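# Band the hair tie around a charger and its wound cable

## Task

Slip the hair tie around the charger together with the cable coiled on it, placed squarely and well clear of both ends of the charger. Every loop of cable that was coiled on the charger at the start must still be coiled on it, with nothing dangling free, and the tie must press each loop against the charger's two wide faces. At the end the charger must rest on the desk, lying flat on one of its wide faces.

## Robot and tools

Robot: two seven-joint arms, left_arm and right_arm, each ending in a two-finger gripper. Scene frame: origin at table-top height, halfway between the nominal arm bases; +z up, +x out over the table, left_arm on the +y side (image left/right may not match). Calibrated bases: left_arm at (+0.033, +0.410, 0) m, right_arm at (+0.012, -0.405, 0) m. Reported hand poses can be off by a few centimetres, more at long reach.

Gripper axes: fingers point along its +z, close along its y. end_effector_position is the spot between the pads when shut; fingertips stick out about 33 mm past it at gaps up to 40 mm, only 9 mm when wide open. Fingers can fold: grip with the outer quarter of the pads for a true squeeze; deeper in, they may wrap and pull the part in, hold a thin part loosely, or over-squeeze a wide one. A fingertip pushed into a surface folds easily unless the fingers are fully closed, so a move can pass a surface with little sign of touching.

execute_actions(actions, cameras): actions is a list of actions; each action is up to 15 rows, one per 1/30 s step, and a short action repeats its last row to fill 15. Each row is 18 numbers, all in [-1, 1], always for both arms: left dx, dy, dz, rx, ry, rz, gripper position, force_limit, speed, then the same nine for right. dx..rz are an offset, not a pose, measured from that arm's Hand target as it was when the action began, along the Hand target's own axes; every row counts from that same start. 1.0 equals 0.6 m or 180 degrees; rx, ry, rz form one rotation vector. Repeating an offset in a later action moves further. Six zeros re-command the current Hand target. Images return only when actions is empty or cameras names them; ["all"] gives all.

Gripper numbers are settings, not offsets. position: +1 fully open (140 mm), pads touch near -0.8, -1 closes until blocked. force_limit (after a close at speed -1, part up to 40 mm): about 14 N at -1, 40 N at 0, 58 N at +1; faster closing grips harder (about 64 N at speed 0, 116 N at +1 on a rigid part). speed: about 30 mm/s at -1, 140 at 0, 250 at +1. Both start at +1. A 0 is a real command, so to leave a gripper unchanged resend its last three numbers. To grip harder while holding, raise force_limit and nudge position (-1 to -0.98); to loosen, open and re-close slowly.

move(target, speed, blend, blocking, cameras): target is one 18-number row or up to 15 rows, same layout and scale; all rows are offsets from the Hand targets at the move's start, not from the previous row. Paths are straight, end together, last at least 0.5 s and at most 10 s. speed is top path speed in m/s, 0.002 to 2, default 0.25 (turn rate twice that in rad/s, capped at 2.5); one number or one per target. blend (m) rounds corners between listed targets; 0 stops at each. blocking=false returns after about 0.5 s while the move continues. Moves do not avoid obstacles or the other arm; faster moves stray more and hit harder. The result adds a move: line: done, off_target, moving, held or fault per arm; limits=paced means commands were clipped, limits=held means steps were withheld.

wait(seconds 0 to 10) lets the scene run holding commands. stop brakes a running move. zoom_image(camera, region [x0, y0, x1, y1] in pixels, at most 504 by 504) magnifies the latest image of one camera. clear_fault(arm) clears a reported torque or force fault on left_arm or right_arm. finished_scene(scene) ends the current scene, given its number; the goal must hold without the robot.

Cameras: cam_head_left, cam_head_right, cam_high, cam_left_wrist, cam_right_wrist, each 672x504.

Control: each step the commanded pose is clipped to within 70 mm and 16 degrees of the measured gripper pose. Hand target in the result is the last commanded (clipped) pose; the gripper often stops short of it, and the next command, even zeros, asks again. To end a push, command the target back past the gripper.

Result lines: end_effector_position (m) and end_effector_quat_wxyz in the scene frame; Hand target; Tool commands; object_status per gripper: 0 moving, 1 blocked while opening, 2 blocked while closing (a grip; check for it after position -1), 3 reached target or pads met (held or not); position_measured in counts (3 open, about 75 = 100 mm, 139 = 60 mm, 200 = 20 mm, 230 pads touch). Joint torques and External joint torques per joint; Flange force along the gripper's x y z (includes held weight, noisy). Joint velocities within noise means at rest. Wrist depth: 7x7 grid of distances ahead of each wrist camera, from about 60 mm, - for no data. MOTOR HOT warns of overheating; OVER-TEMPERATURE FAULT brakes that arm for 30 to 60 s or more.

Faults: contact torque reaching a joint limit (85 N m for waist, shoulder, upper arm roll, elbow; 11 N m for forearm roll, wrist pitch, wrist roll), outside force of 85 N (held weight included), a joint passing its range, or a joint exceeding its speed limit stops the arm until clear_fault. Joint ranges (rad): waist -2.901 to 2.901, shoulder -1.836 to 1.836, upper arm roll -2.901 to 2.901, elbow -3.077 to -0.117 (straight at -0.467), forearm roll -2.876 to 2.876, wrist pitch 0.440 to 4.622, wrist roll -3.051 to 3.051. Big wrist turns can swing the elbow.

Avoid: dropping parts or releasing them while moving, hard hits on the table or fixed things, strong pushes or twists, squeezing hard on a part still resting on something, any contact between the two grippers (it can end the scene), and anything leaving the table, which fails the task. Long stretched-out holds heat motors.

Each tool is called after ">>>" as name([rows], argument=value, ...), one row to a line, values as JSON.

## Session

>>> execute_actions(actions=[])

Scene clock: 0.00 s.
left_arm: end_effector_position=(+0.2247, +0.0241, +0.1023) position_measured=3 object_status=3 end_effector_quat_wxyz=(-0.033, +0.329, +0.939, +0.089) | right_arm: end_effector_position=(+0.4555, -0.2924, +0.1452) position_measured=3 object_status=3 end_effector_quat_wxyz=(-0.275, +0.848, -0.450, -0.060)
Joint positions: left_arm=[-1.223 -0.027 0.025 -2.405 0.092 2.201 1.03] | right_arm=[0.144 -0.24 -0.151 -2.645 0.805 2.392 -1.217]
Joint velocities: within noise
Joint torques (N m): no reading
External joint torques (N m): no reading
Flange force (N): no reading
Wrist depth (mm): cam_left_wrist=[220 225 231 239 243 249 261 / - 228 235 241 248 252 - / 228 232 239 246 254 253 - / - 236 243 248 257 263 270 / - 128 246 255 260 270 138 / - 247 254 259 261 273 113 / - 250 256 - 229 243 -] | cam_right_wrist=[368 323 286 257 233 211 197 / 448 376 335 291 265 240 219 / - 129 404 351 306 273 122 / - 596 472 411 364 317 121 / 2945 986 704 471 439 378 336 / 2711 2593 962 668 583 435 396 / - 2982 3059 762 780 607 542]
Hand target: left_arm +0.2247, +0.0241, +0.1023; -0.033, +0.329, +0.939, +0.089 | right_arm +0.4555, -0.2924, +0.1452; -0.275, +0.848, -0.450, -0.060
Tool commands: left_gripper/position=+1.0 left_gripper/force_limit=+1.0 left_gripper/speed=+1.0 right_gripper/position=+1.0 right_gripper/force_limit=+1.0 right_gripper/speed=+1.0

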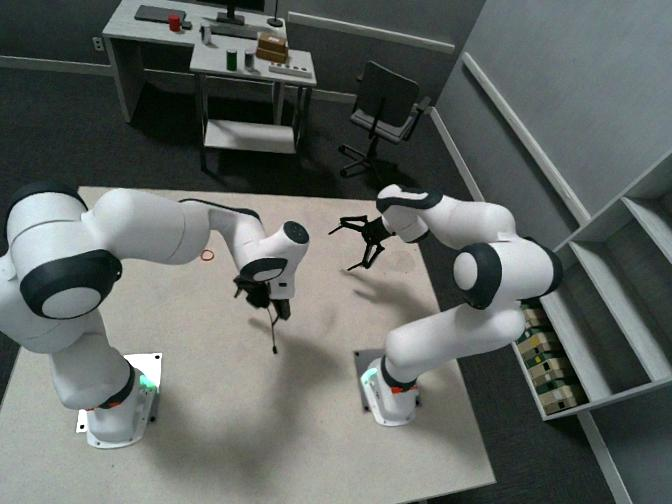

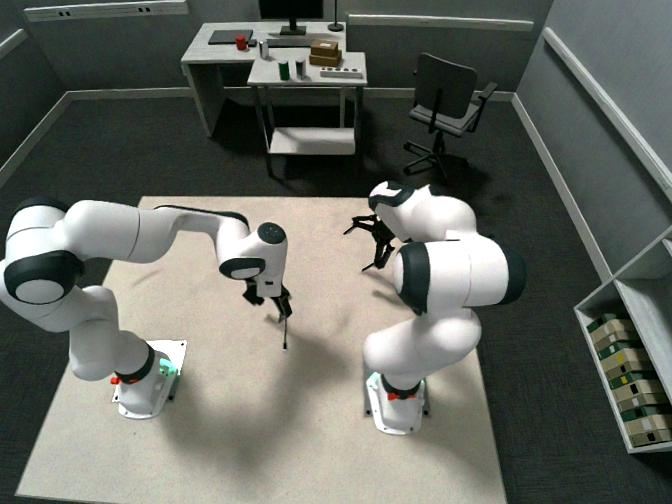

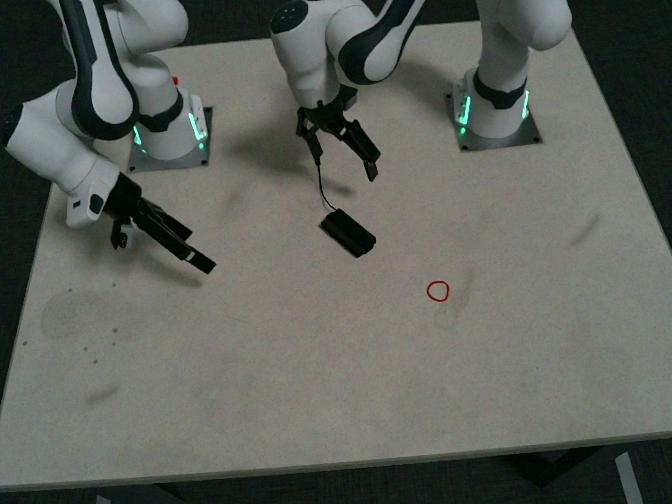

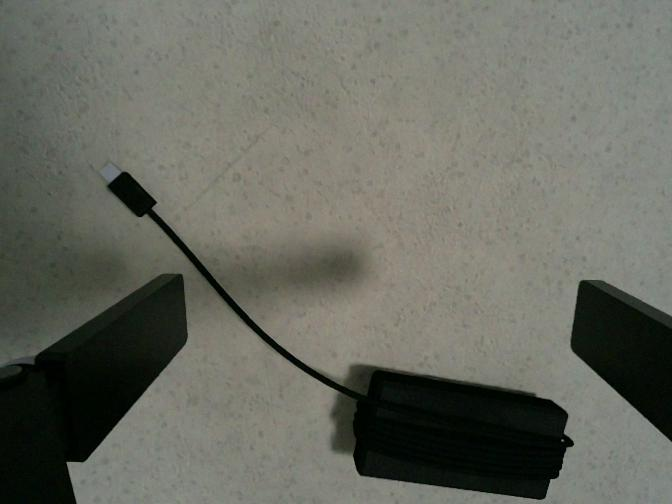

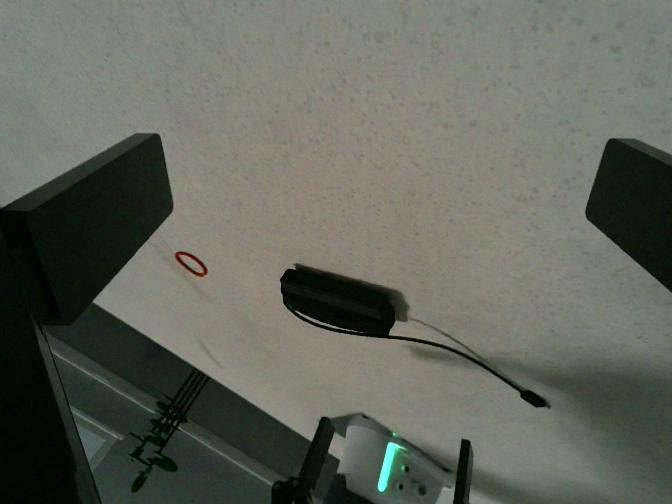

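>>> zoom_image(camera="cam_left_wrist", region=[330, 340, 600, 504])

>>> zoom_image(camera="cam_high", region=[290, 150, 490, 320])

>>> zoom_image(camera="cam_right_wrist", region=[150, 230, 450, 360])

Scaled by 1.867 from the camera's 672x504 image, which has a finer 960x720 frame.

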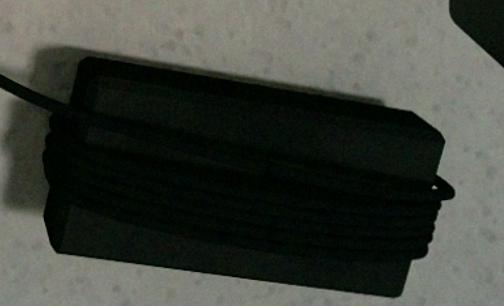

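Scaled by 2.520 from the camera's 672x504 image, which has a finer 960x720 frame.

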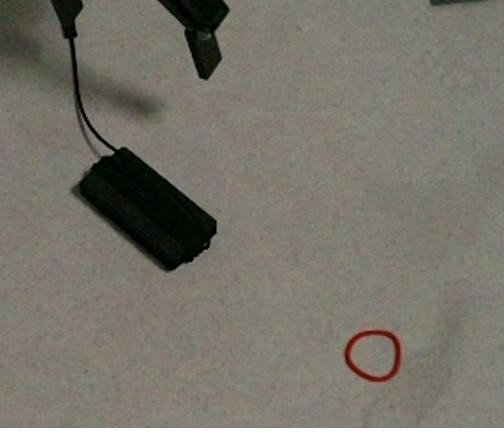

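Scaled by 1.680 from the camera's 672x504 image, which has a finer 960x720 frame.

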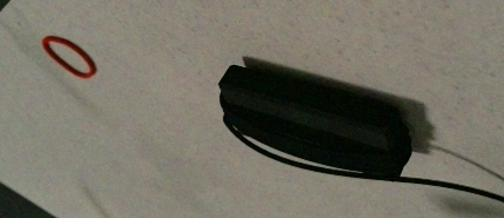

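>>> move([
  [-0.1587,0.5487,-0.0188,0.0660,0.0014,-0.4523,-0.5,1,0, 0,0,0,0,0,0,1,1,0],
], cameras=["all"])

Scene clock: 7.57 s.
left_arm: end_effector_position=(+0.5035, +0.2170, +0.1494) position_measured=192 object_status=3 end_effector_quat_wxyz=(-0.001, -0.364, +0.931, +0.001) | right_arm: end_effector_position=(+0.4555, -0.2924, +0.1452) position_measured=3 object_status=3 end_effector_quat_wxyz=(-0.275, +0.848, -0.450, -0.060)
Joint positions: left_arm=[-0.79 -0.03 0.356 -2.295 0.014 2.264 0.426] | right_arm=[0.144 -0.24 -0.151 -2.645 0.805 2.392 -1.217]
Joint velocities: left_arm=[-0.001 -0.001 0 -0.001 0 0.001 -0.006] | right_arm=[within noise]
Joint torques (N m): left_arm=[-0.39 -28.16 -0.22 23.01 0.44 2.61 -0.2] | right_arm=[-0.21 -20.78 0.87 21.37 0.31 1.9 -0.27]
External joint torques (N m): left_arm=[-0.44 -0.72 0.06 0.21 -0.13 0.08 -0.2] | right_arm=[-0.24 0.28 0.04 -0.49 0.07 0.14 -0.22]
Flange force (N): left_arm=[1.3 1.0 -1.1] | right_arm=[0.3 1.3 1.3]
Wrist depth (mm): cam_left_wrist=[- 268 271 - 264 264 - / 283 - 278 278 277 272 267 / - - - 286 - 287 284 / - 305 313 - 299 292 290 / - - 122 306 142 - - / - 74 - 75 - 90 81 / - 67 75 - - - 72] | cam_right_wrist=[389 319 285 256 235 211 197 / 454 376 336 296 266 240 219 / - 129 404 348 306 273 122 / - 139 519 415 357 312 121 / - 782 - 456 434 406 336 / 507 2982 1011 730 582 488 396 / - 2909 - 790 767 601 484]
Hand target: left_arm +0.5048, +0.2162, +0.1497; +0.000, -0.367, +0.930, +0.000 | right_arm +0.4555, -0.2924, +0.1452; -0.275, +0.848, -0.450, -0.060
Off the commanded pose: left_arm 0.002 m, 0 deg | right_arm 0.000 m, 0 deg.
move: done
camera_calibration:
cam_left_wrist: T_world_to_cam=[[-0.670194, 0.741589, -0.0297607, 0.194006], [0.714696, 0.655664, 0.243544, -0.521306], [0.200123, 0.141952, -0.969433, 0.157121], [0, 0, 0, 1]] pos_world=[0.471154, 0.175625, 0.285054]

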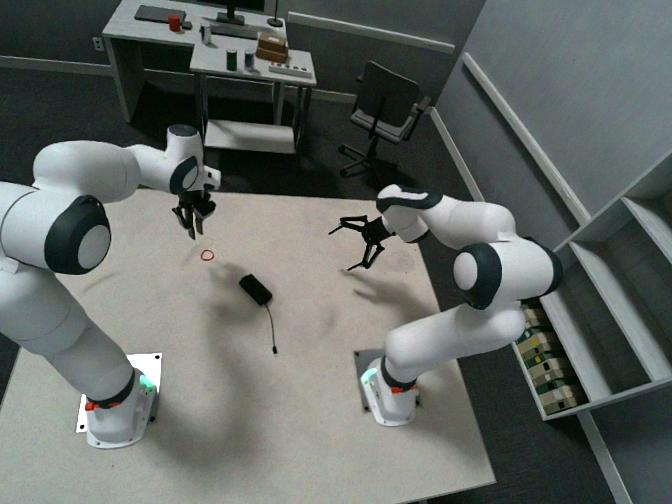

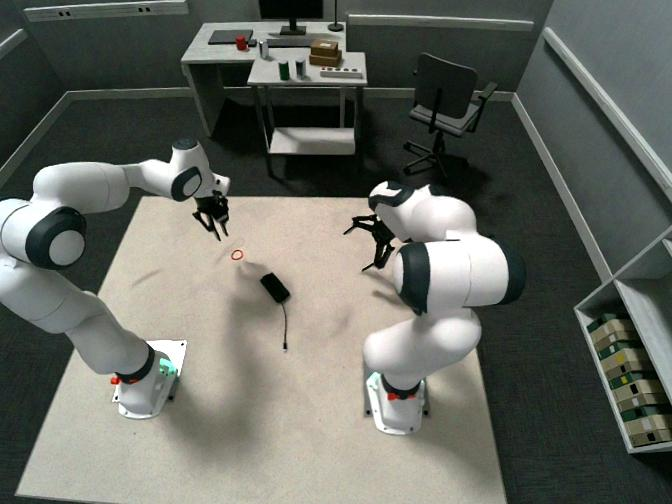

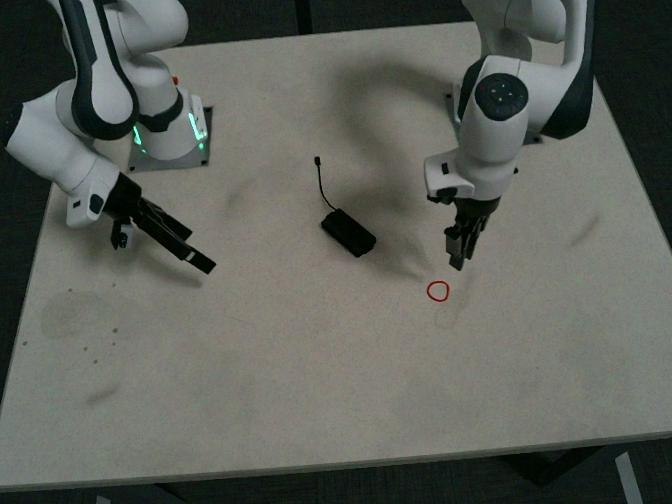

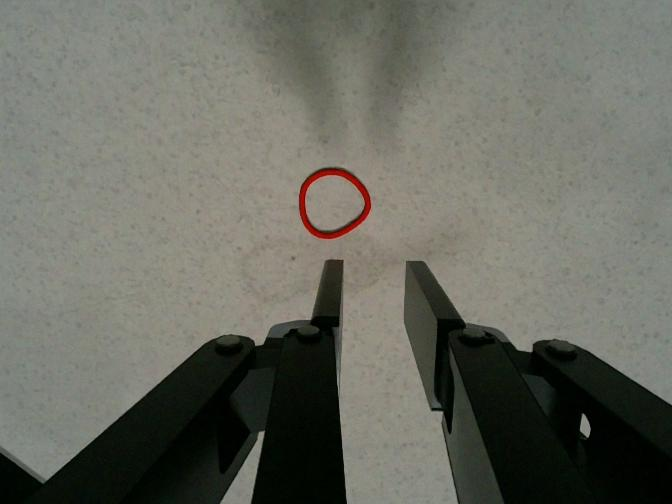

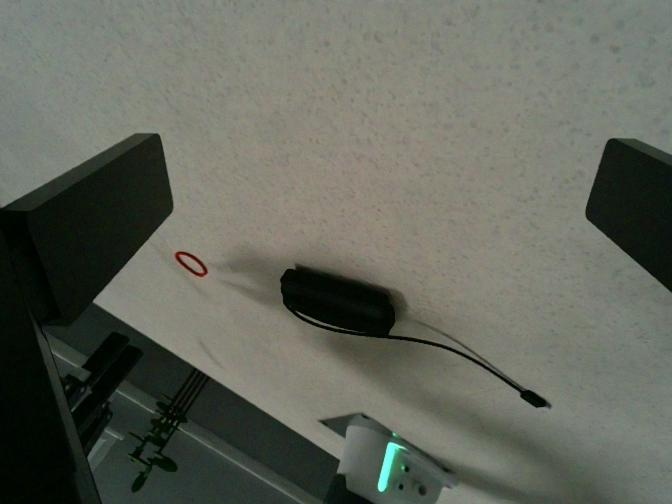

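>>> move([
  [0.0248,-0.0306,0.166,0,0,0,-0.8,1,0, -0.4498,-0.0510,0.1025,-0.2030,-0.0329,-0.5330,1,1,0],
], cameras=["all"])

Scene clock: 12.60 s.
left_arm: end_effector_position=(+0.5057, +0.1927, +0.0505) position_measured=229 object_status=3 end_effector_quat_wxyz=(+0.000, -0.367, +0.930, +0.001) | right_arm: end_effector_position=(+0.3304, -0.0496, +0.2011) position_measured=3 object_status=3 end_effector_quat_wxyz=(-0.001, +0.932, +0.363, +0.001)
Joint positions: left_arm=[-0.793 0.19 0.314 -2.324 -0.097 2.501 0.456] | right_arm=[0.551 -0.201 0.286 -2.338 0.069 2.148 -1.526]
Joint velocities: left_arm=[within noise] | right_arm=[0 0 0.001 0.001 0 0 -0.006]
Joint torques (N m): left_arm=[-0.09 -33.3 2.07 19.84 0.16 2.61 0.2] | right_arm=[0.14 -22.3 -1.69 23.92 0.51 2.51 -0.4]
External joint torques (N m): left_arm=[-0.15 -1.15 0.09 0.02 -0.28 0.11 0.2] | right_arm=[0.14 1.08 0.18 -0.04 -0.23 -0.15 -0.4]
Flange force (N): left_arm=[0.7 2.5 -1.8] | right_arm=[3.2 0.2 0.9]
Wrist depth (mm): cam_left_wrist=[177 178 176 175 174 174 172 / 184 184 182 181 180 179 180 / 192 190 189 187 186 186 185 / 200 199 198 195 194 194 192 / 208 207 203 122 199 201 200 / 218 213 84 75 79 89 205 / - - - - - 75 67] | cam_right_wrist=[294 292 291 264 286 283 282 / 320 312 312 317 309 307 305 / - 129 342 337 329 333 122 / - 372 376 373 369 365 121 / 433 420 416 408 409 402 407 / 464 470 465 462 455 448 443 / - 552 535 500 489 501 502]
Hand target: left_arm +0.5064, +0.1926, +0.0502; +0.000, -0.367, +0.930, +0.000 | right_arm +0.3300, -0.0500, +0.2003; +0.000, +0.930, +0.367, +0.000
Off the commanded pose: left_arm 0.001 m, 0 deg | right_arm 0.001 m, 1 deg.
move: done
camera_calibration:
cam_left_wrist: T_world_to_cam=[[-0.675869, 0.736377, -0.0308187, 0.21448], [0.70929, 0.661233, 0.244293, -0.481253], [0.20027, 0.143251, -0.969212, 0.0638437], [0, 0, 0, 1]] pos_world=[0.473523, 0.151137, 0.186055]
cam_right_wrist: T_world_to_cam=[[0.691069, -0.722399, -0.0237386, -0.247492], [-0.629027, -0.617275, 0.472544, 0.0605849], [-0.356018, -0.311628, -0.880988, 0.416931], [0, 0, 0, 1]] pos_world=[0.357579, -0.0114632, 0.332807]

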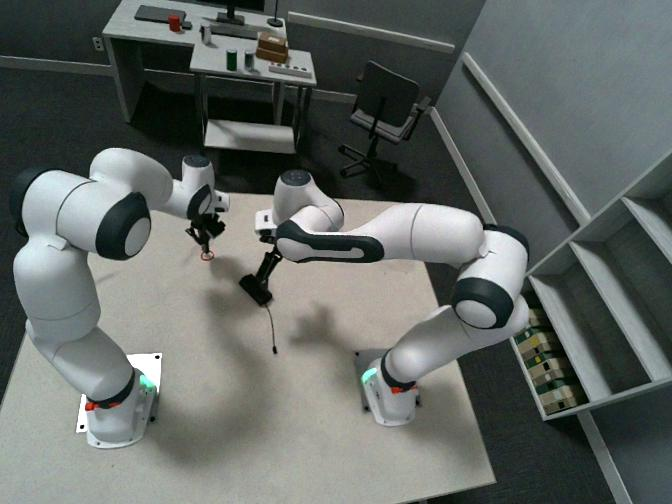

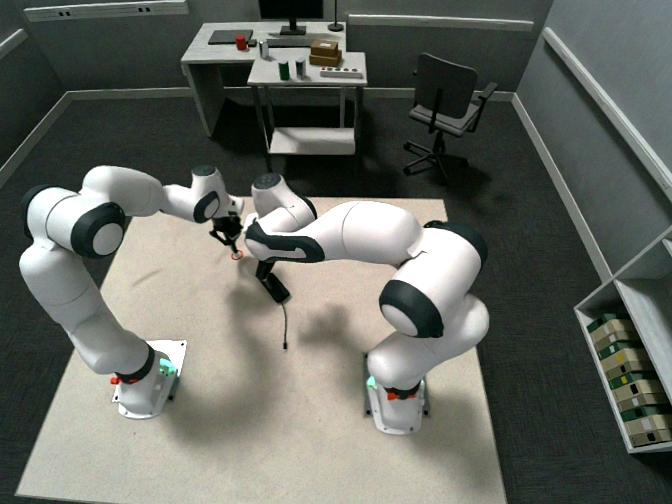

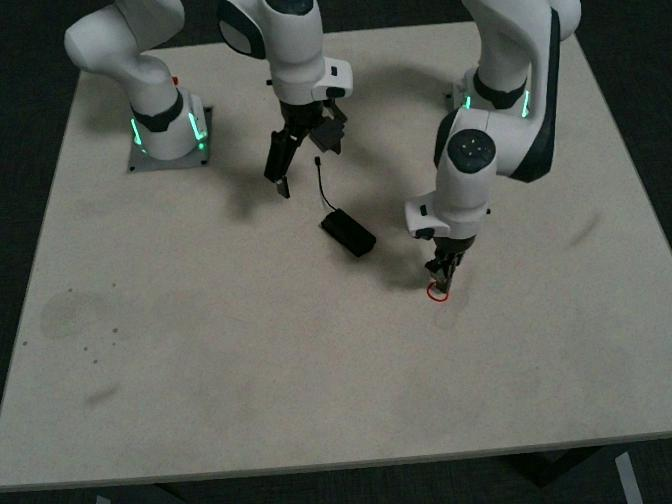

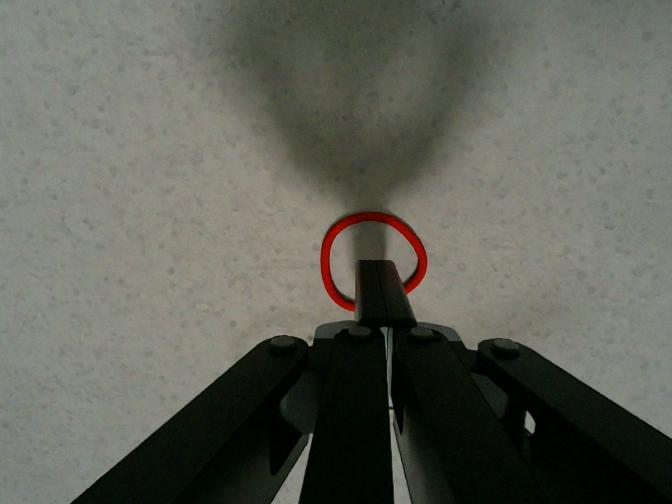

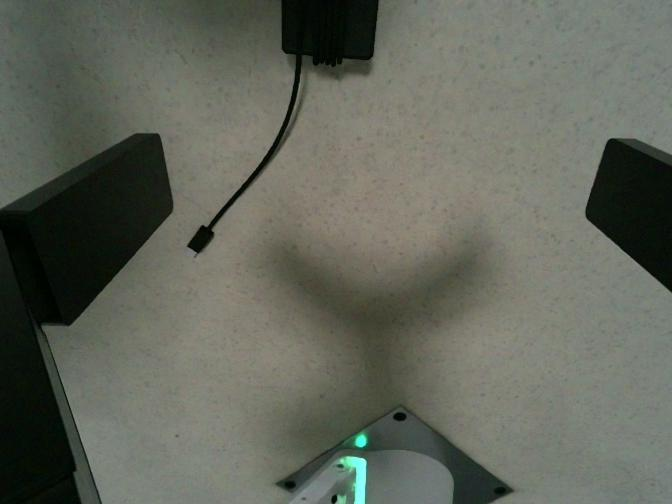

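>>> zoom_image(camera="cam_left_wrist", region=[260, 190, 500, 370])

>>> zoom_image(camera="cam_high", region=[380, 180, 540, 320])

>>> zoom_image(camera="cam_right_wrist", region=[180, 0, 440, 270])

Scaled by 2.100 from the camera's 672x504 image, which has a finer 960x720 frame.

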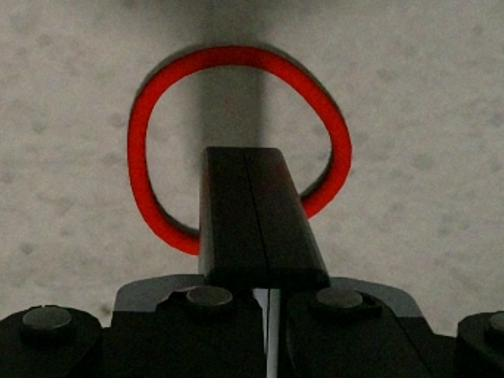

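Scaled by 3.150 from the camera's 672x504 image, which has a finer 960x720 frame.

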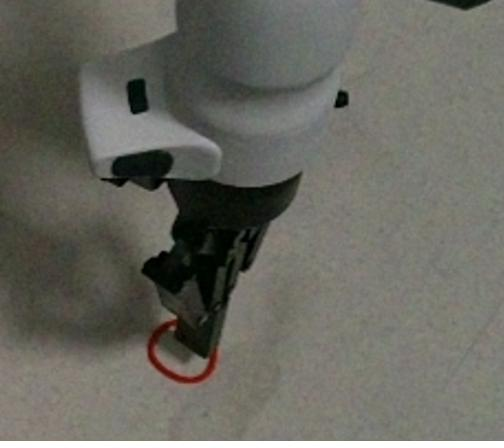

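Scaled by 1.867 from the camera's 672x504 image, which has a finer 960x720 frame.

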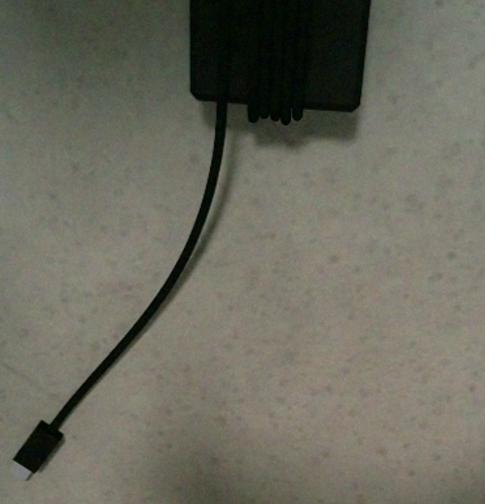

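>>> move([
  [0.0083,0.0,0.0165,0,0,0,-0.8,1,0, 0,0,0,0,0,0,1,1,0],
], speed=0.1, cameras=["cam_high","cam_left_wrist","cam_head_left"])

>>> zoom_image(camera="cam_left_wrist", region=[260, 190, 500, 370])

>>> zoom_image(camera="cam_high", region=[400, 230, 480, 320])

>>> zoom_image(camera="cam_head_left", region=[170, 210, 240, 280])

Scene clock: 14.30 s.
left_arm: end_effector_position=(+0.5027, +0.1899, +0.0408) position_measured=229 object_status=3 end_effector_quat_wxyz=(+0.000, -0.367, +0.930, +0.001) | right_arm: end_effector_position=(+0.3304, -0.0497, +0.2011) position_measured=3 object_status=3 end_effector_quat_wxyz=(-0.001, +0.932, +0.364, +0.001)
Joint positions: left_arm=[-0.793 0.207 0.305 -2.332 -0.106 2.526 0.456] | right_arm=[0.551 -0.201 0.286 -2.338 0.069 2.148 -1.528]
Joint velocities: left_arm=[0 -0.001 0.001 -0.001 0 0.005 0] | right_arm=[within noise]
Joint torques (N m): left_arm=[-0.38 -33.73 1.98 19.21 0.13 2.64 0.11] | right_arm=[-0.11 -22.32 -1.65 23.86 0.54 2.48 -0.38]
External joint torques (N m): left_arm=[-0.35 -1.33 -0.03 -0.23 -0.3 0.14 0.11] | right_arm=[-0.09 1.09 0.24 -0.14 -0.2 -0.18 -0.38]
Flange force (N): left_arm=[1.7 3.6 -2.2] | right_arm=[3.0 0.4 1.0]
Wrist depth (mm): cam_left_wrist=[168 168 167 166 165 164 163 / 175 174 173 171 171 170 169 / 182 181 180 178 178 176 175 / 190 189 187 185 184 184 182 / 197 194 194 122 111 190 191 / - 202 84 75 79 89 196 / - - - - - 75 67] | cam_right_wrist=[295 292 291 264 286 284 295 / 319 313 312 312 309 305 305 / - 129 341 338 336 332 122 / - 370 375 372 369 371 121 / 431 419 416 411 407 402 405 / 464 470 467 449 456 463 444 / - 531 531 502 493 508 502]
Hand target: left_arm +0.5028, +0.1892, +0.0403; +0.000, -0.367, +0.930, +0.000 | right_arm +0.3300, -0.0500, +0.2003; +0.000, +0.930, +0.367, +0.000
Off the commanded pose: left_arm 0.001 m, 0 deg | right_arm 0.001 m, 0 deg.
move: done
camera_calibration:
cam_left_wrist: T_world_to_cam=[[-0.675158, 0.737027, -0.0308806, 0.213731], [0.70991, 0.660554, 0.24433, -0.475032], [0.200476, 0.143039, -0.9692, 0.0553962], [0, 0, 0, 1]] pos_world=[0.470427, 0.148335, 0.176355]
Images, in order (width x height): cam_head_left 672x504, cam_high 672x504, cam_left_wrist 672x504.

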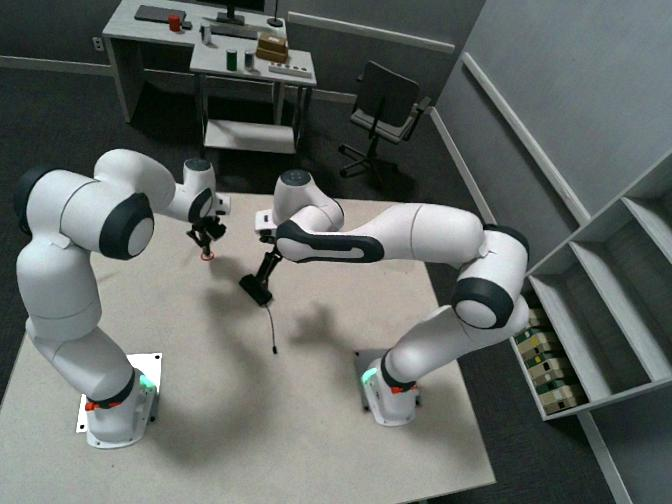

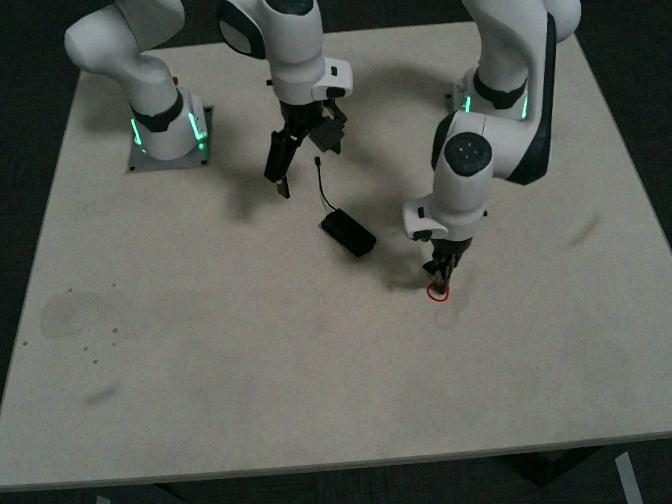

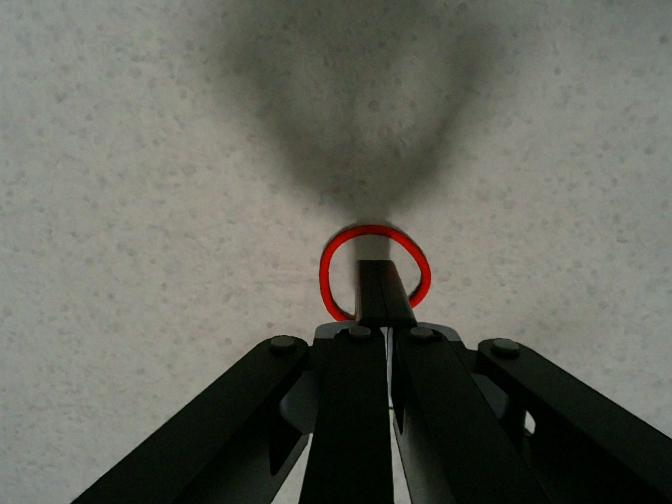

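Scaled by 2.100 from the camera's 672x504 image, which has a finer 960x720 frame.

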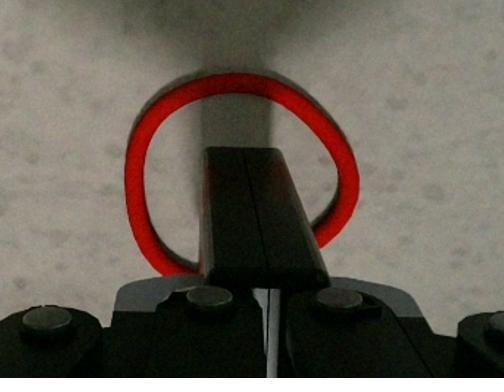

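Scaled by 5.600 from the camera's 672x504 image, which has a finer 960x720 frame.

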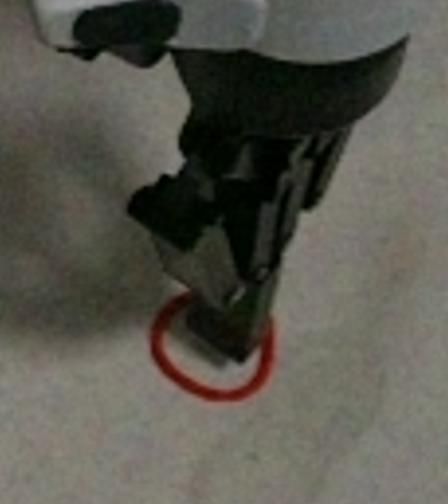

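Scaled by 7.200 from the camera's 672x504 image, which has a finer 960x720 frame.

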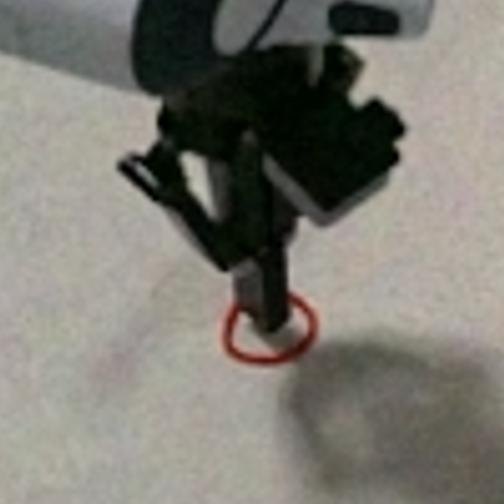

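>>> move([
  [0.0023,-0.0024,0.0067,0,0,0,-0.9,-1,-1, 0,0,0,0,0,0,1,1,0],
], speed=0.05)

>>> move([
  [0,0,0.0033,0,0,0,-0.9,-1,-1, 0,0,0,0,0,0,1,1,0],
], speed=0.05, cameras=["cam_high","cam_left_wrist","cam_head_left"])

>>> zoom_image(camera="cam_high", region=[400, 230, 480, 320])

>>> zoom_image(camera="cam_head_left", region=[170, 210, 240, 280])

Scene clock: 15.27 s.
left_arm: end_effector_position=(+0.5014, +0.1884, +0.0360) position_measured=230 object_status=3 end_effector_quat_wxyz=(-0.001, -0.367, +0.930, +0.002) | right_arm: end_effector_position=(+0.3304, -0.0497, +0.2011) position_measured=3 object_status=3 end_effector_quat_wxyz=(-0.001, +0.932, +0.364, +0.001)
Joint positions: left_arm=[-0.793 0.218 0.3 -2.332 -0.112 2.534 0.456] | right_arm=[0.551 -0.201 0.286 -2.338 0.069 2.148 -1.528]
Joint velocities: left_arm=[0 0 -0.001 0 -0.002 0.005 -0.002] | right_arm=[within noise]
Joint torques (N m): left_arm=[-0.42 -33.94 2.12 19.69 0.16 2.61 0.1] | right_arm=[-0.15 -22.35 -1.69 23.9 0.55 2.48 -0.4]
External joint torques (N m): left_arm=[-0.5 -1.3 -0.07 0.42 -0.26 0.12 0.1] | right_arm=[-0.14 1.03 0.19 -0.1 -0.19 -0.18 -0.4]
Flange force (N): left_arm=[1.1 1.4 -2.4] | right_arm=[2.9 0.5 0.9]
Wrist depth (mm): cam_left_wrist=[163 163 162 161 160 160 158 / 170 169 168 167 166 165 164 / 177 177 175 174 172 172 171 / 185 183 182 180 179 - - / 192 191 188 111 181 186 185 / - - 84 89 79 89 191 / - - - - - 75 67] | cam_right_wrist=[295 293 291 264 286 283 283 / 319 311 312 311 309 307 304 / - 120 342 338 335 333 122 / - 373 375 373 367 361 121 / 433 421 414 411 407 410 406 / 463 471 465 461 455 452 444 / - 539 530 499 491 509 497]
Hand target: left_arm +0.5028, +0.1872, +0.0362; +0.000, -0.367, +0.930, +0.000 | right_arm +0.3300, -0.0500, +0.2003; +0.000, +0.930, +0.367, +0.000
Off the commanded pose: left_arm 0.002 m, 0 deg | right_arm 0.001 m, 0 deg.
move: done

Scene clock: 15.97 s.
left_arm: end_effector_position=(+0.5015, +0.1879, +0.0342) position_measured=230 object_status=3 end_effector_quat_wxyz=(-0.001, -0.367, +0.930, +0.001) | right_arm: end_effector_position=(+0.3304, -0.0497, +0.2011) position_measured=3 object_status=3 end_effector_quat_wxyz=(-0.001, +0.932, +0.364, +0.001)
Joint positions: left_arm=[-0.793 0.223 0.299 -2.332 -0.114 2.539 0.456] | right_arm=[0.551 -0.201 0.286 -2.338 0.069 2.148 -1.528]
Joint velocities: left_arm=[0 0 0 0.002 0 0.003 0] | right_arm=[within noise]
Joint torques (N m): left_arm=[-0.26 -33.98 2.13 19.51 0.12 2.62 0.21] | right_arm=[-0.21 -22.42 -1.68 23.86 0.53 2.49 -0.38]
External joint torques (N m): left_arm=[-0.32 -1.17 -0.09 0.24 -0.29 0.11 0.21] | right_arm=[-0.13 0.92 0.27 -0.12 -0.21 -0.17 -0.38]
Flange force (N): left_arm=[0.7 1.7 -1.9] | right_arm=[2.6 0.4 0.8]
Wrist depth (mm): cam_left_wrist=[162 161 160 160 159 158 156 / 168 168 167 166 164 163 163 / 175 174 173 172 171 170 - / 182 182 180 175 176 177 - / - 189 187 111 180 183 183 / 199 195 84 89 79 89 188 / - - - - - 75 67] | cam_right_wrist=[294 293 295 265 285 285 282 / 319 313 313 312 311 307 304 / - 129 343 338 336 333 122 / - 372 374 372 369 366 121 / 433 412 418 412 407 384 406 / 466 471 464 464 456 452 447 / - - 528 502 497 508 503]
Hand target: left_arm +0.5028, +0.1872, +0.0343; +0.000, -0.367, +0.930, +0.000 | right_arm +0.3300, -0.0500, +0.2003; +0.000, +0.930, +0.367, +0.000
Off the commanded pose: left_arm 0.001 m, 0 deg | right_arm 0.001 m, 0 deg.
move: done
camera_calibration:
cam_left_wrist: T_world_to_cam=[[-0.675955, 0.736347, -0.0296147, 0.214795], [0.709521, 0.661137, 0.243881, -0.471152], [0.19916, 0.14384, -0.969353, 0.0500225], [0, 0, 0, 1]] pos_world=[0.469522, 0.146137, 0.169755]
Images, in order (width x height): cam_head_left 672x504, cam_high 672x504, cam_left_wrist 672x504.

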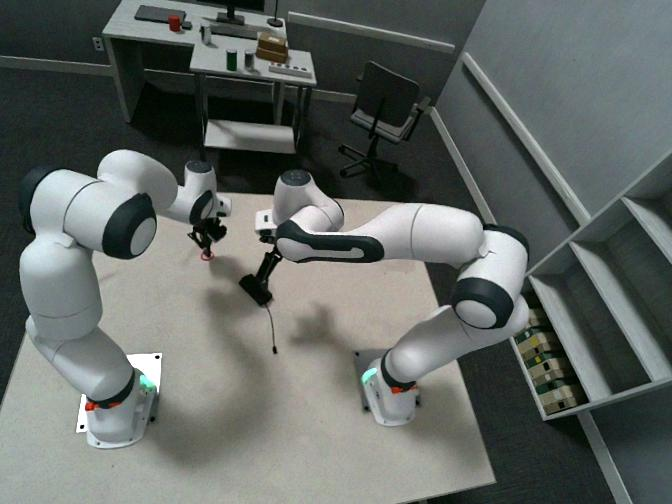

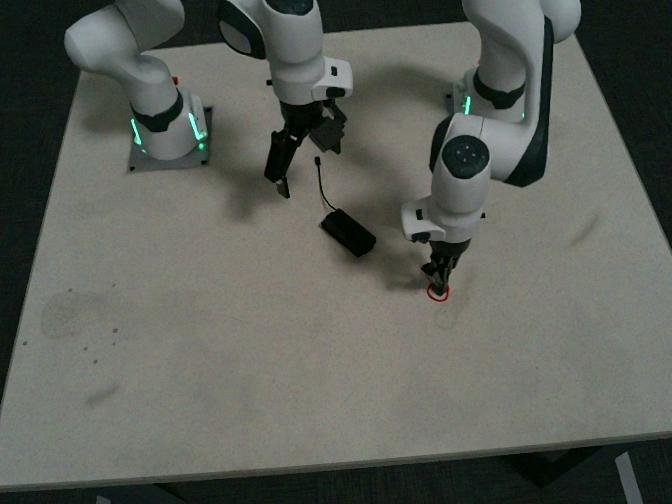

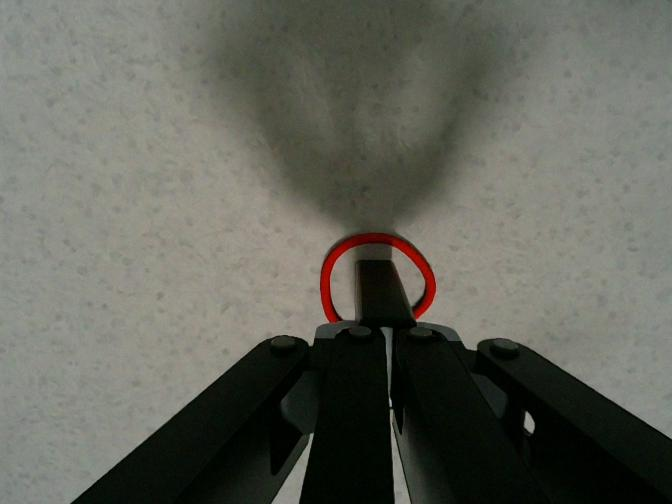

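Scaled by 5.600 from the camera's 672x504 image, which has a finer 960x720 frame.

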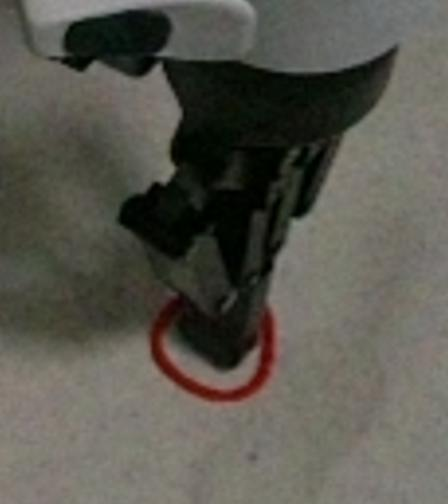

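Scaled by 7.200 from the camera's 672x504 image, which has a finer 960x720 frame.

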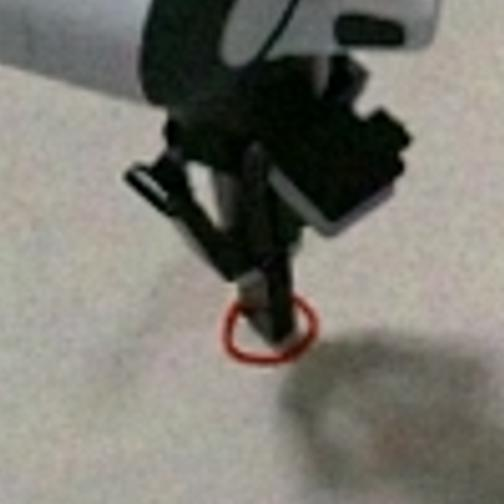

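>>> move([
  [0,0,0.0025,0,0,0,-0.9,-1,-1, 0,0,0,0,0,0,1,1,0],
], speed=0.03)

>>> move([
  [0,0,0.0025,0,0,0,-0.9,-1,-1, 0,0,0,0,0,0,1,1,0],
], speed=0.03)

Scene clock: 17.60 s.
left_arm: end_effector_position=(+0.5016, +0.1877, +0.0328) position_measured=230 object_status=3 end_effector_quat_wxyz=(-0.001, -0.367, +0.930, +0.001) | right_arm: end_effector_position=(+0.3304, -0.0497, +0.2011) position_measured=3 object_status=3 end_effector_quat_wxyz=(-0.001, +0.932, +0.364, +0.001)
Joint positions: left_arm=[-0.793 0.226 0.299 -2.332 -0.117 2.543 0.457] | right_arm=[0.551 -0.201 0.286 -2.338 0.069 2.148 -1.528]
Joint velocities: left_arm=[-0.001 0.002 0 -0.002 -0.001 0.003 0] | right_arm=[within noise]
Joint torques (N m): left_arm=[-0.08 -33.98 2.21 19.36 0.12 2.59 0.21] | right_arm=[-0.2 -22.3 -1.66 23.91 0.55 2.48 -0.39]
External joint torques (N m): left_arm=[-0.07 -1.05 0.02 0.11 -0.29 0.07 0.21] | right_arm=[-0.12 1.03 0.29 -0.02 -0.19 -0.17 -0.4]
Flange force (N): left_arm=[0.3 1.9 -1.7] | right_arm=[3.2 0.3 0.8]
Wrist depth (mm): cam_left_wrist=[161 161 159 159 157 156 156 / 167 166 165 164 163 161 161 / 174 172 172 171 169 169 166 / 182 180 179 178 175 175 175 / 188 187 183 122 111 182 182 / 201 - 84 89 79 89 187 / - - - - - 75 67] | cam_right_wrist=[295 294 290 264 283 284 282 / 319 313 312 315 314 307 304 / - 129 343 339 335 333 122 / - 373 376 366 368 365 121 / 432 422 417 412 406 404 406 / - 473 463 462 455 447 444 / - 535 522 498 493 511 500]
Hand target: left_arm +0.5028, +0.1872, +0.0328; +0.000, -0.367, +0.930, +0.000 | right_arm +0.3300, -0.0500, +0.2003; +0.000, +0.930, +0.367, +0.000
Off the commanded pose: left_arm 0.001 m, 0 deg | right_arm 0.001 m, 0 deg.
move: done

Scene clock: 18.30 s.
left_arm: end_effector_position=(+0.5017, +0.1876, +0.0313) position_measured=230 object_status=3 end_effector_quat_wxyz=(-0.001, -0.367, +0.930, +0.001) | right_arm: end_effector_position=(+0.3304, -0.0497, +0.2011) position_measured=3 object_status=3 end_effector_quat_wxyz=(-0.001, +0.932, +0.364, +0.001)
Joint positions: left_arm=[-0.793 0.23 0.298 -2.332 -0.119 2.546 0.459] | right_arm=[0.551 -0.201 0.286 -2.338 0.069 2.148 -1.528]
Joint torques (N m): left_arm=[-0.02 -34.1 2.3 19.13 0.14 2.62 0.19] | right_arm=[-0.31 -22.35 -1.67 23.92 0.54 2.5 -0.47]
External joint torques (N m): left_arm=[-0.06 -1.16 0.05 -0.01 -0.27 0.11 0.19] | right_arm=[-0.35 1.12 0.16 -0.09 -0.2 -0.17 -0.47]
Flange force (N): left_arm=[0.6 2.6 -1.9] | right_arm=[3.2 0.8 1.0]
Wrist depth (mm): cam_left_wrist=[160 158 158 157 156 155 154 / 166 163 164 163 162 160 160 / 172 172 167 169 167 168 166 / 180 179 177 175 174 - 174 / 187 187 - 122 104 182 180 / - 191 84 89 79 89 186 / - - - - - 75 67] | cam_right_wrist=[294 293 291 264 286 283 283 / 318 312 312 311 309 306 305 / - 129 342 339 336 334 122 / - 372 369 370 369 366 121 / 435 419 422 403 402 404 406 / - 472 456 471 463 452 444 / - 537 533 500 493 507 501]
Hand target: left_arm +0.5028, +0.1872, +0.0313; +0.000, -0.367, +0.930, +0.000 | right_arm +0.3300, -0.0500, +0.2003; +0.000, +0.930, +0.367, +0.000
Off the commanded pose: left_arm 0.001 m, 0 deg | right_arm 0.001 m, 0 deg.
move: done

>>> move([
  [0,0,0.0025,0,0,0,-0.9,-1,-1, 0,0,0,0,0,0,1,1,0],
], speed=0.03)

>>> move([
  [0,0,0.0025,0,0,0,-0.9,-1,-1, 0,0,0,0,0,0,1,1,0],
], speed=0.03, cameras=["cam_high","cam_left_wrist","cam_head_left"])

>>> zoom_image(camera="cam_high", region=[400, 230, 480, 320])

>>> zoom_image(camera="cam_left_wrist", region=[260, 190, 500, 370])

Scene clock: 19.17 s.
left_arm: end_effector_position=(+0.5017, +0.1876, +0.0301) position_measured=230 object_status=3 end_effector_quat_wxyz=(-0.001, -0.367, +0.930, +0.001) | right_arm: end_effector_position=(+0.3304, -0.0497, +0.2011) position_measured=3 object_status=3 end_effector_quat_wxyz=(-0.001, +0.932, +0.364, +0.001)
Joint positions: left_arm=[-0.792 0.233 0.298 -2.332 -0.121 2.549 0.46] | right_arm=[0.551 -0.201 0.286 -2.338 0.069 2.148 -1.528]
Joint torques (N m): left_arm=[-0.08 -33.71 2.19 19.11 0.11 2.76 0.22] | right_arm=[-0.2 -22.35 -1.56 23.89 0.53 2.48 -0.41]
External joint torques (N m): left_arm=[-0.08 -0.73 -0.06 -0.03 -0.31 0.26 0.22] | right_arm=[-0.17 1.12 0.35 -0.18 -0.21 -0.2 -0.41]
Flange force (N): left_arm=[0.3 1.8 -0.5] | right_arm=[3.0 0.4 1.1]
Wrist depth (mm): cam_left_wrist=[158 157 157 156 155 154 153 / - 163 162 162 162 159 159 / - 174 169 169 167 166 165 / 176 177 176 173 175 177 172 / 187 185 182 121 176 179 179 / 193 190 84 89 79 89 184 / - - - - - 75 67] | cam_right_wrist=[295 293 290 264 286 284 283 / 314 312 313 311 309 307 305 / - 129 344 338 338 334 122 / - 129 373 371 366 - 121 / 433 419 414 412 408 404 400 / 462 462 468 462 457 449 449 / - 539 530 497 493 513 504]
Hand target: left_arm +0.5028, +0.1872, +0.0298; +0.000, -0.367, +0.930, +0.000 | right_arm +0.3300, -0.0500, +0.2003; +0.000, +0.930, +0.367, +0.000
Off the commanded pose: left_arm 0.001 m, 0 deg | right_arm 0.001 m, 0 deg.
move: done

Scene clock: 19.87 s.
left_arm: end_effector_position=(+0.5017, +0.1876, +0.0301) position_measured=230 object_status=3 end_effector_quat_wxyz=(-0.001, -0.368, +0.930, +0.001) | right_arm: end_effector_position=(+0.3304, -0.0497, +0.2011) position_measured=3 object_status=3 end_effector_quat_wxyz=(-0.001, +0.932, +0.364, +0.001)
Joint positions: left_arm=[-0.792 0.233 0.298 -2.332 -0.123 2.549 0.462] | right_arm=[0.551 -0.201 0.286 -2.338 0.069 2.148 -1.528]
Joint torques (N m): left_arm=[-0.28 -31.56 1.89 18.9 0 3.23 0.25] | right_arm=[-0.14 -22.26 -1.69 23.89 0.55 2.51 -0.36]
External joint torques (N m): left_arm=[-0.34 1.35 -0.41 -0.21 -0.41 0.72 0.25] | right_arm=[-0.09 1.11 0.23 -0.07 -0.19 -0.15 -0.36]
Flange force (N): left_arm=[-0.7 -1.9 5.7] | right_arm=[3.3 0.3 1.0]
Wrist depth (mm): cam_left_wrist=[159 159 156 156 156 154 153 / 164 164 164 162 161 160 159 / 171 170 169 168 167 166 165 / 178 177 176 173 173 173 172 / 185 185 182 122 174 177 179 / 194 190 84 89 79 89 184 / - - - - - 75 67] | cam_right_wrist=[294 292 290 264 286 284 282 / 320 312 313 311 308 307 305 / - 129 342 337 330 334 122 / - 369 375 373 - 367 121 / - 418 419 412 419 403 407 / - 471 467 462 471 450 443 / - 537 - 501 490 505 504]
Hand target: left_arm +0.5028, +0.1872, +0.0283; +0.000, -0.367, +0.930, +0.000 | right_arm +0.3300, -0.0500, +0.2003; +0.000, +0.930, +0.367, +0.000
Off the commanded pose: left_arm 0.002 m, 0 deg | right_arm 0.001 m, 0 deg.
move: done
camera_calibration:
cam_left_wrist: T_world_to_cam=[[-0.676147, 0.736138, -0.0304435, 0.215143], [0.709395, 0.661629, 0.242912, -0.470102], [0.198959, 0.142648, -0.96957, 0.0464189], [0, 0, 0, 1]] pos_world=[0.46972, 0.146037, 0.16575]
Images, in order (width x height): cam_head_left 672x504, cam_high 672x504, cam_left_wrist 672x504.

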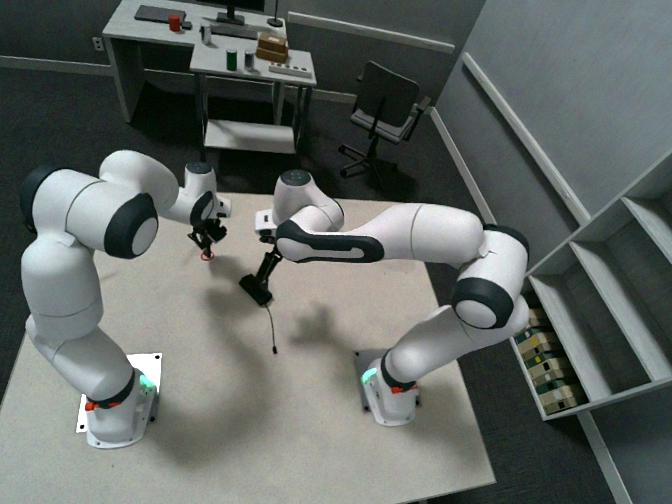

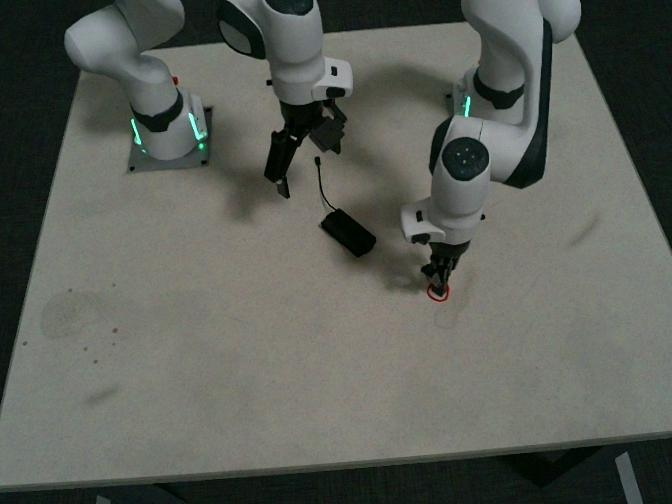

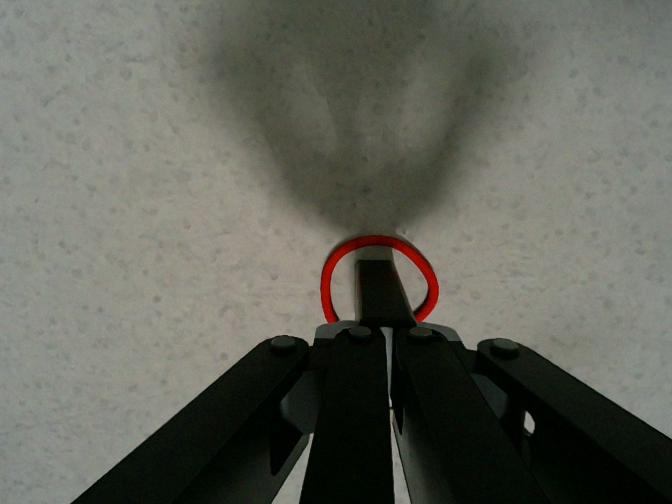

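Scaled by 5.600 from the camera's 672x504 image, which has a finer 960x720 frame.

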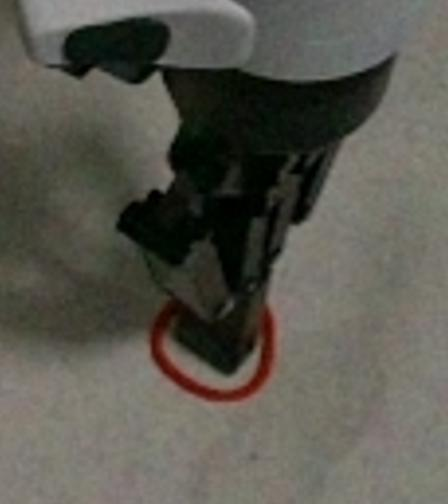

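Scaled by 2.100 from the camera's 672x504 image, which has a finer 960x720 frame.

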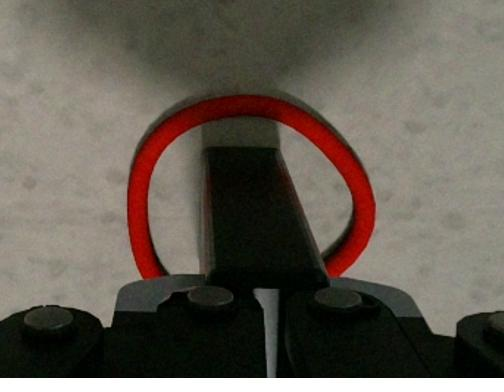

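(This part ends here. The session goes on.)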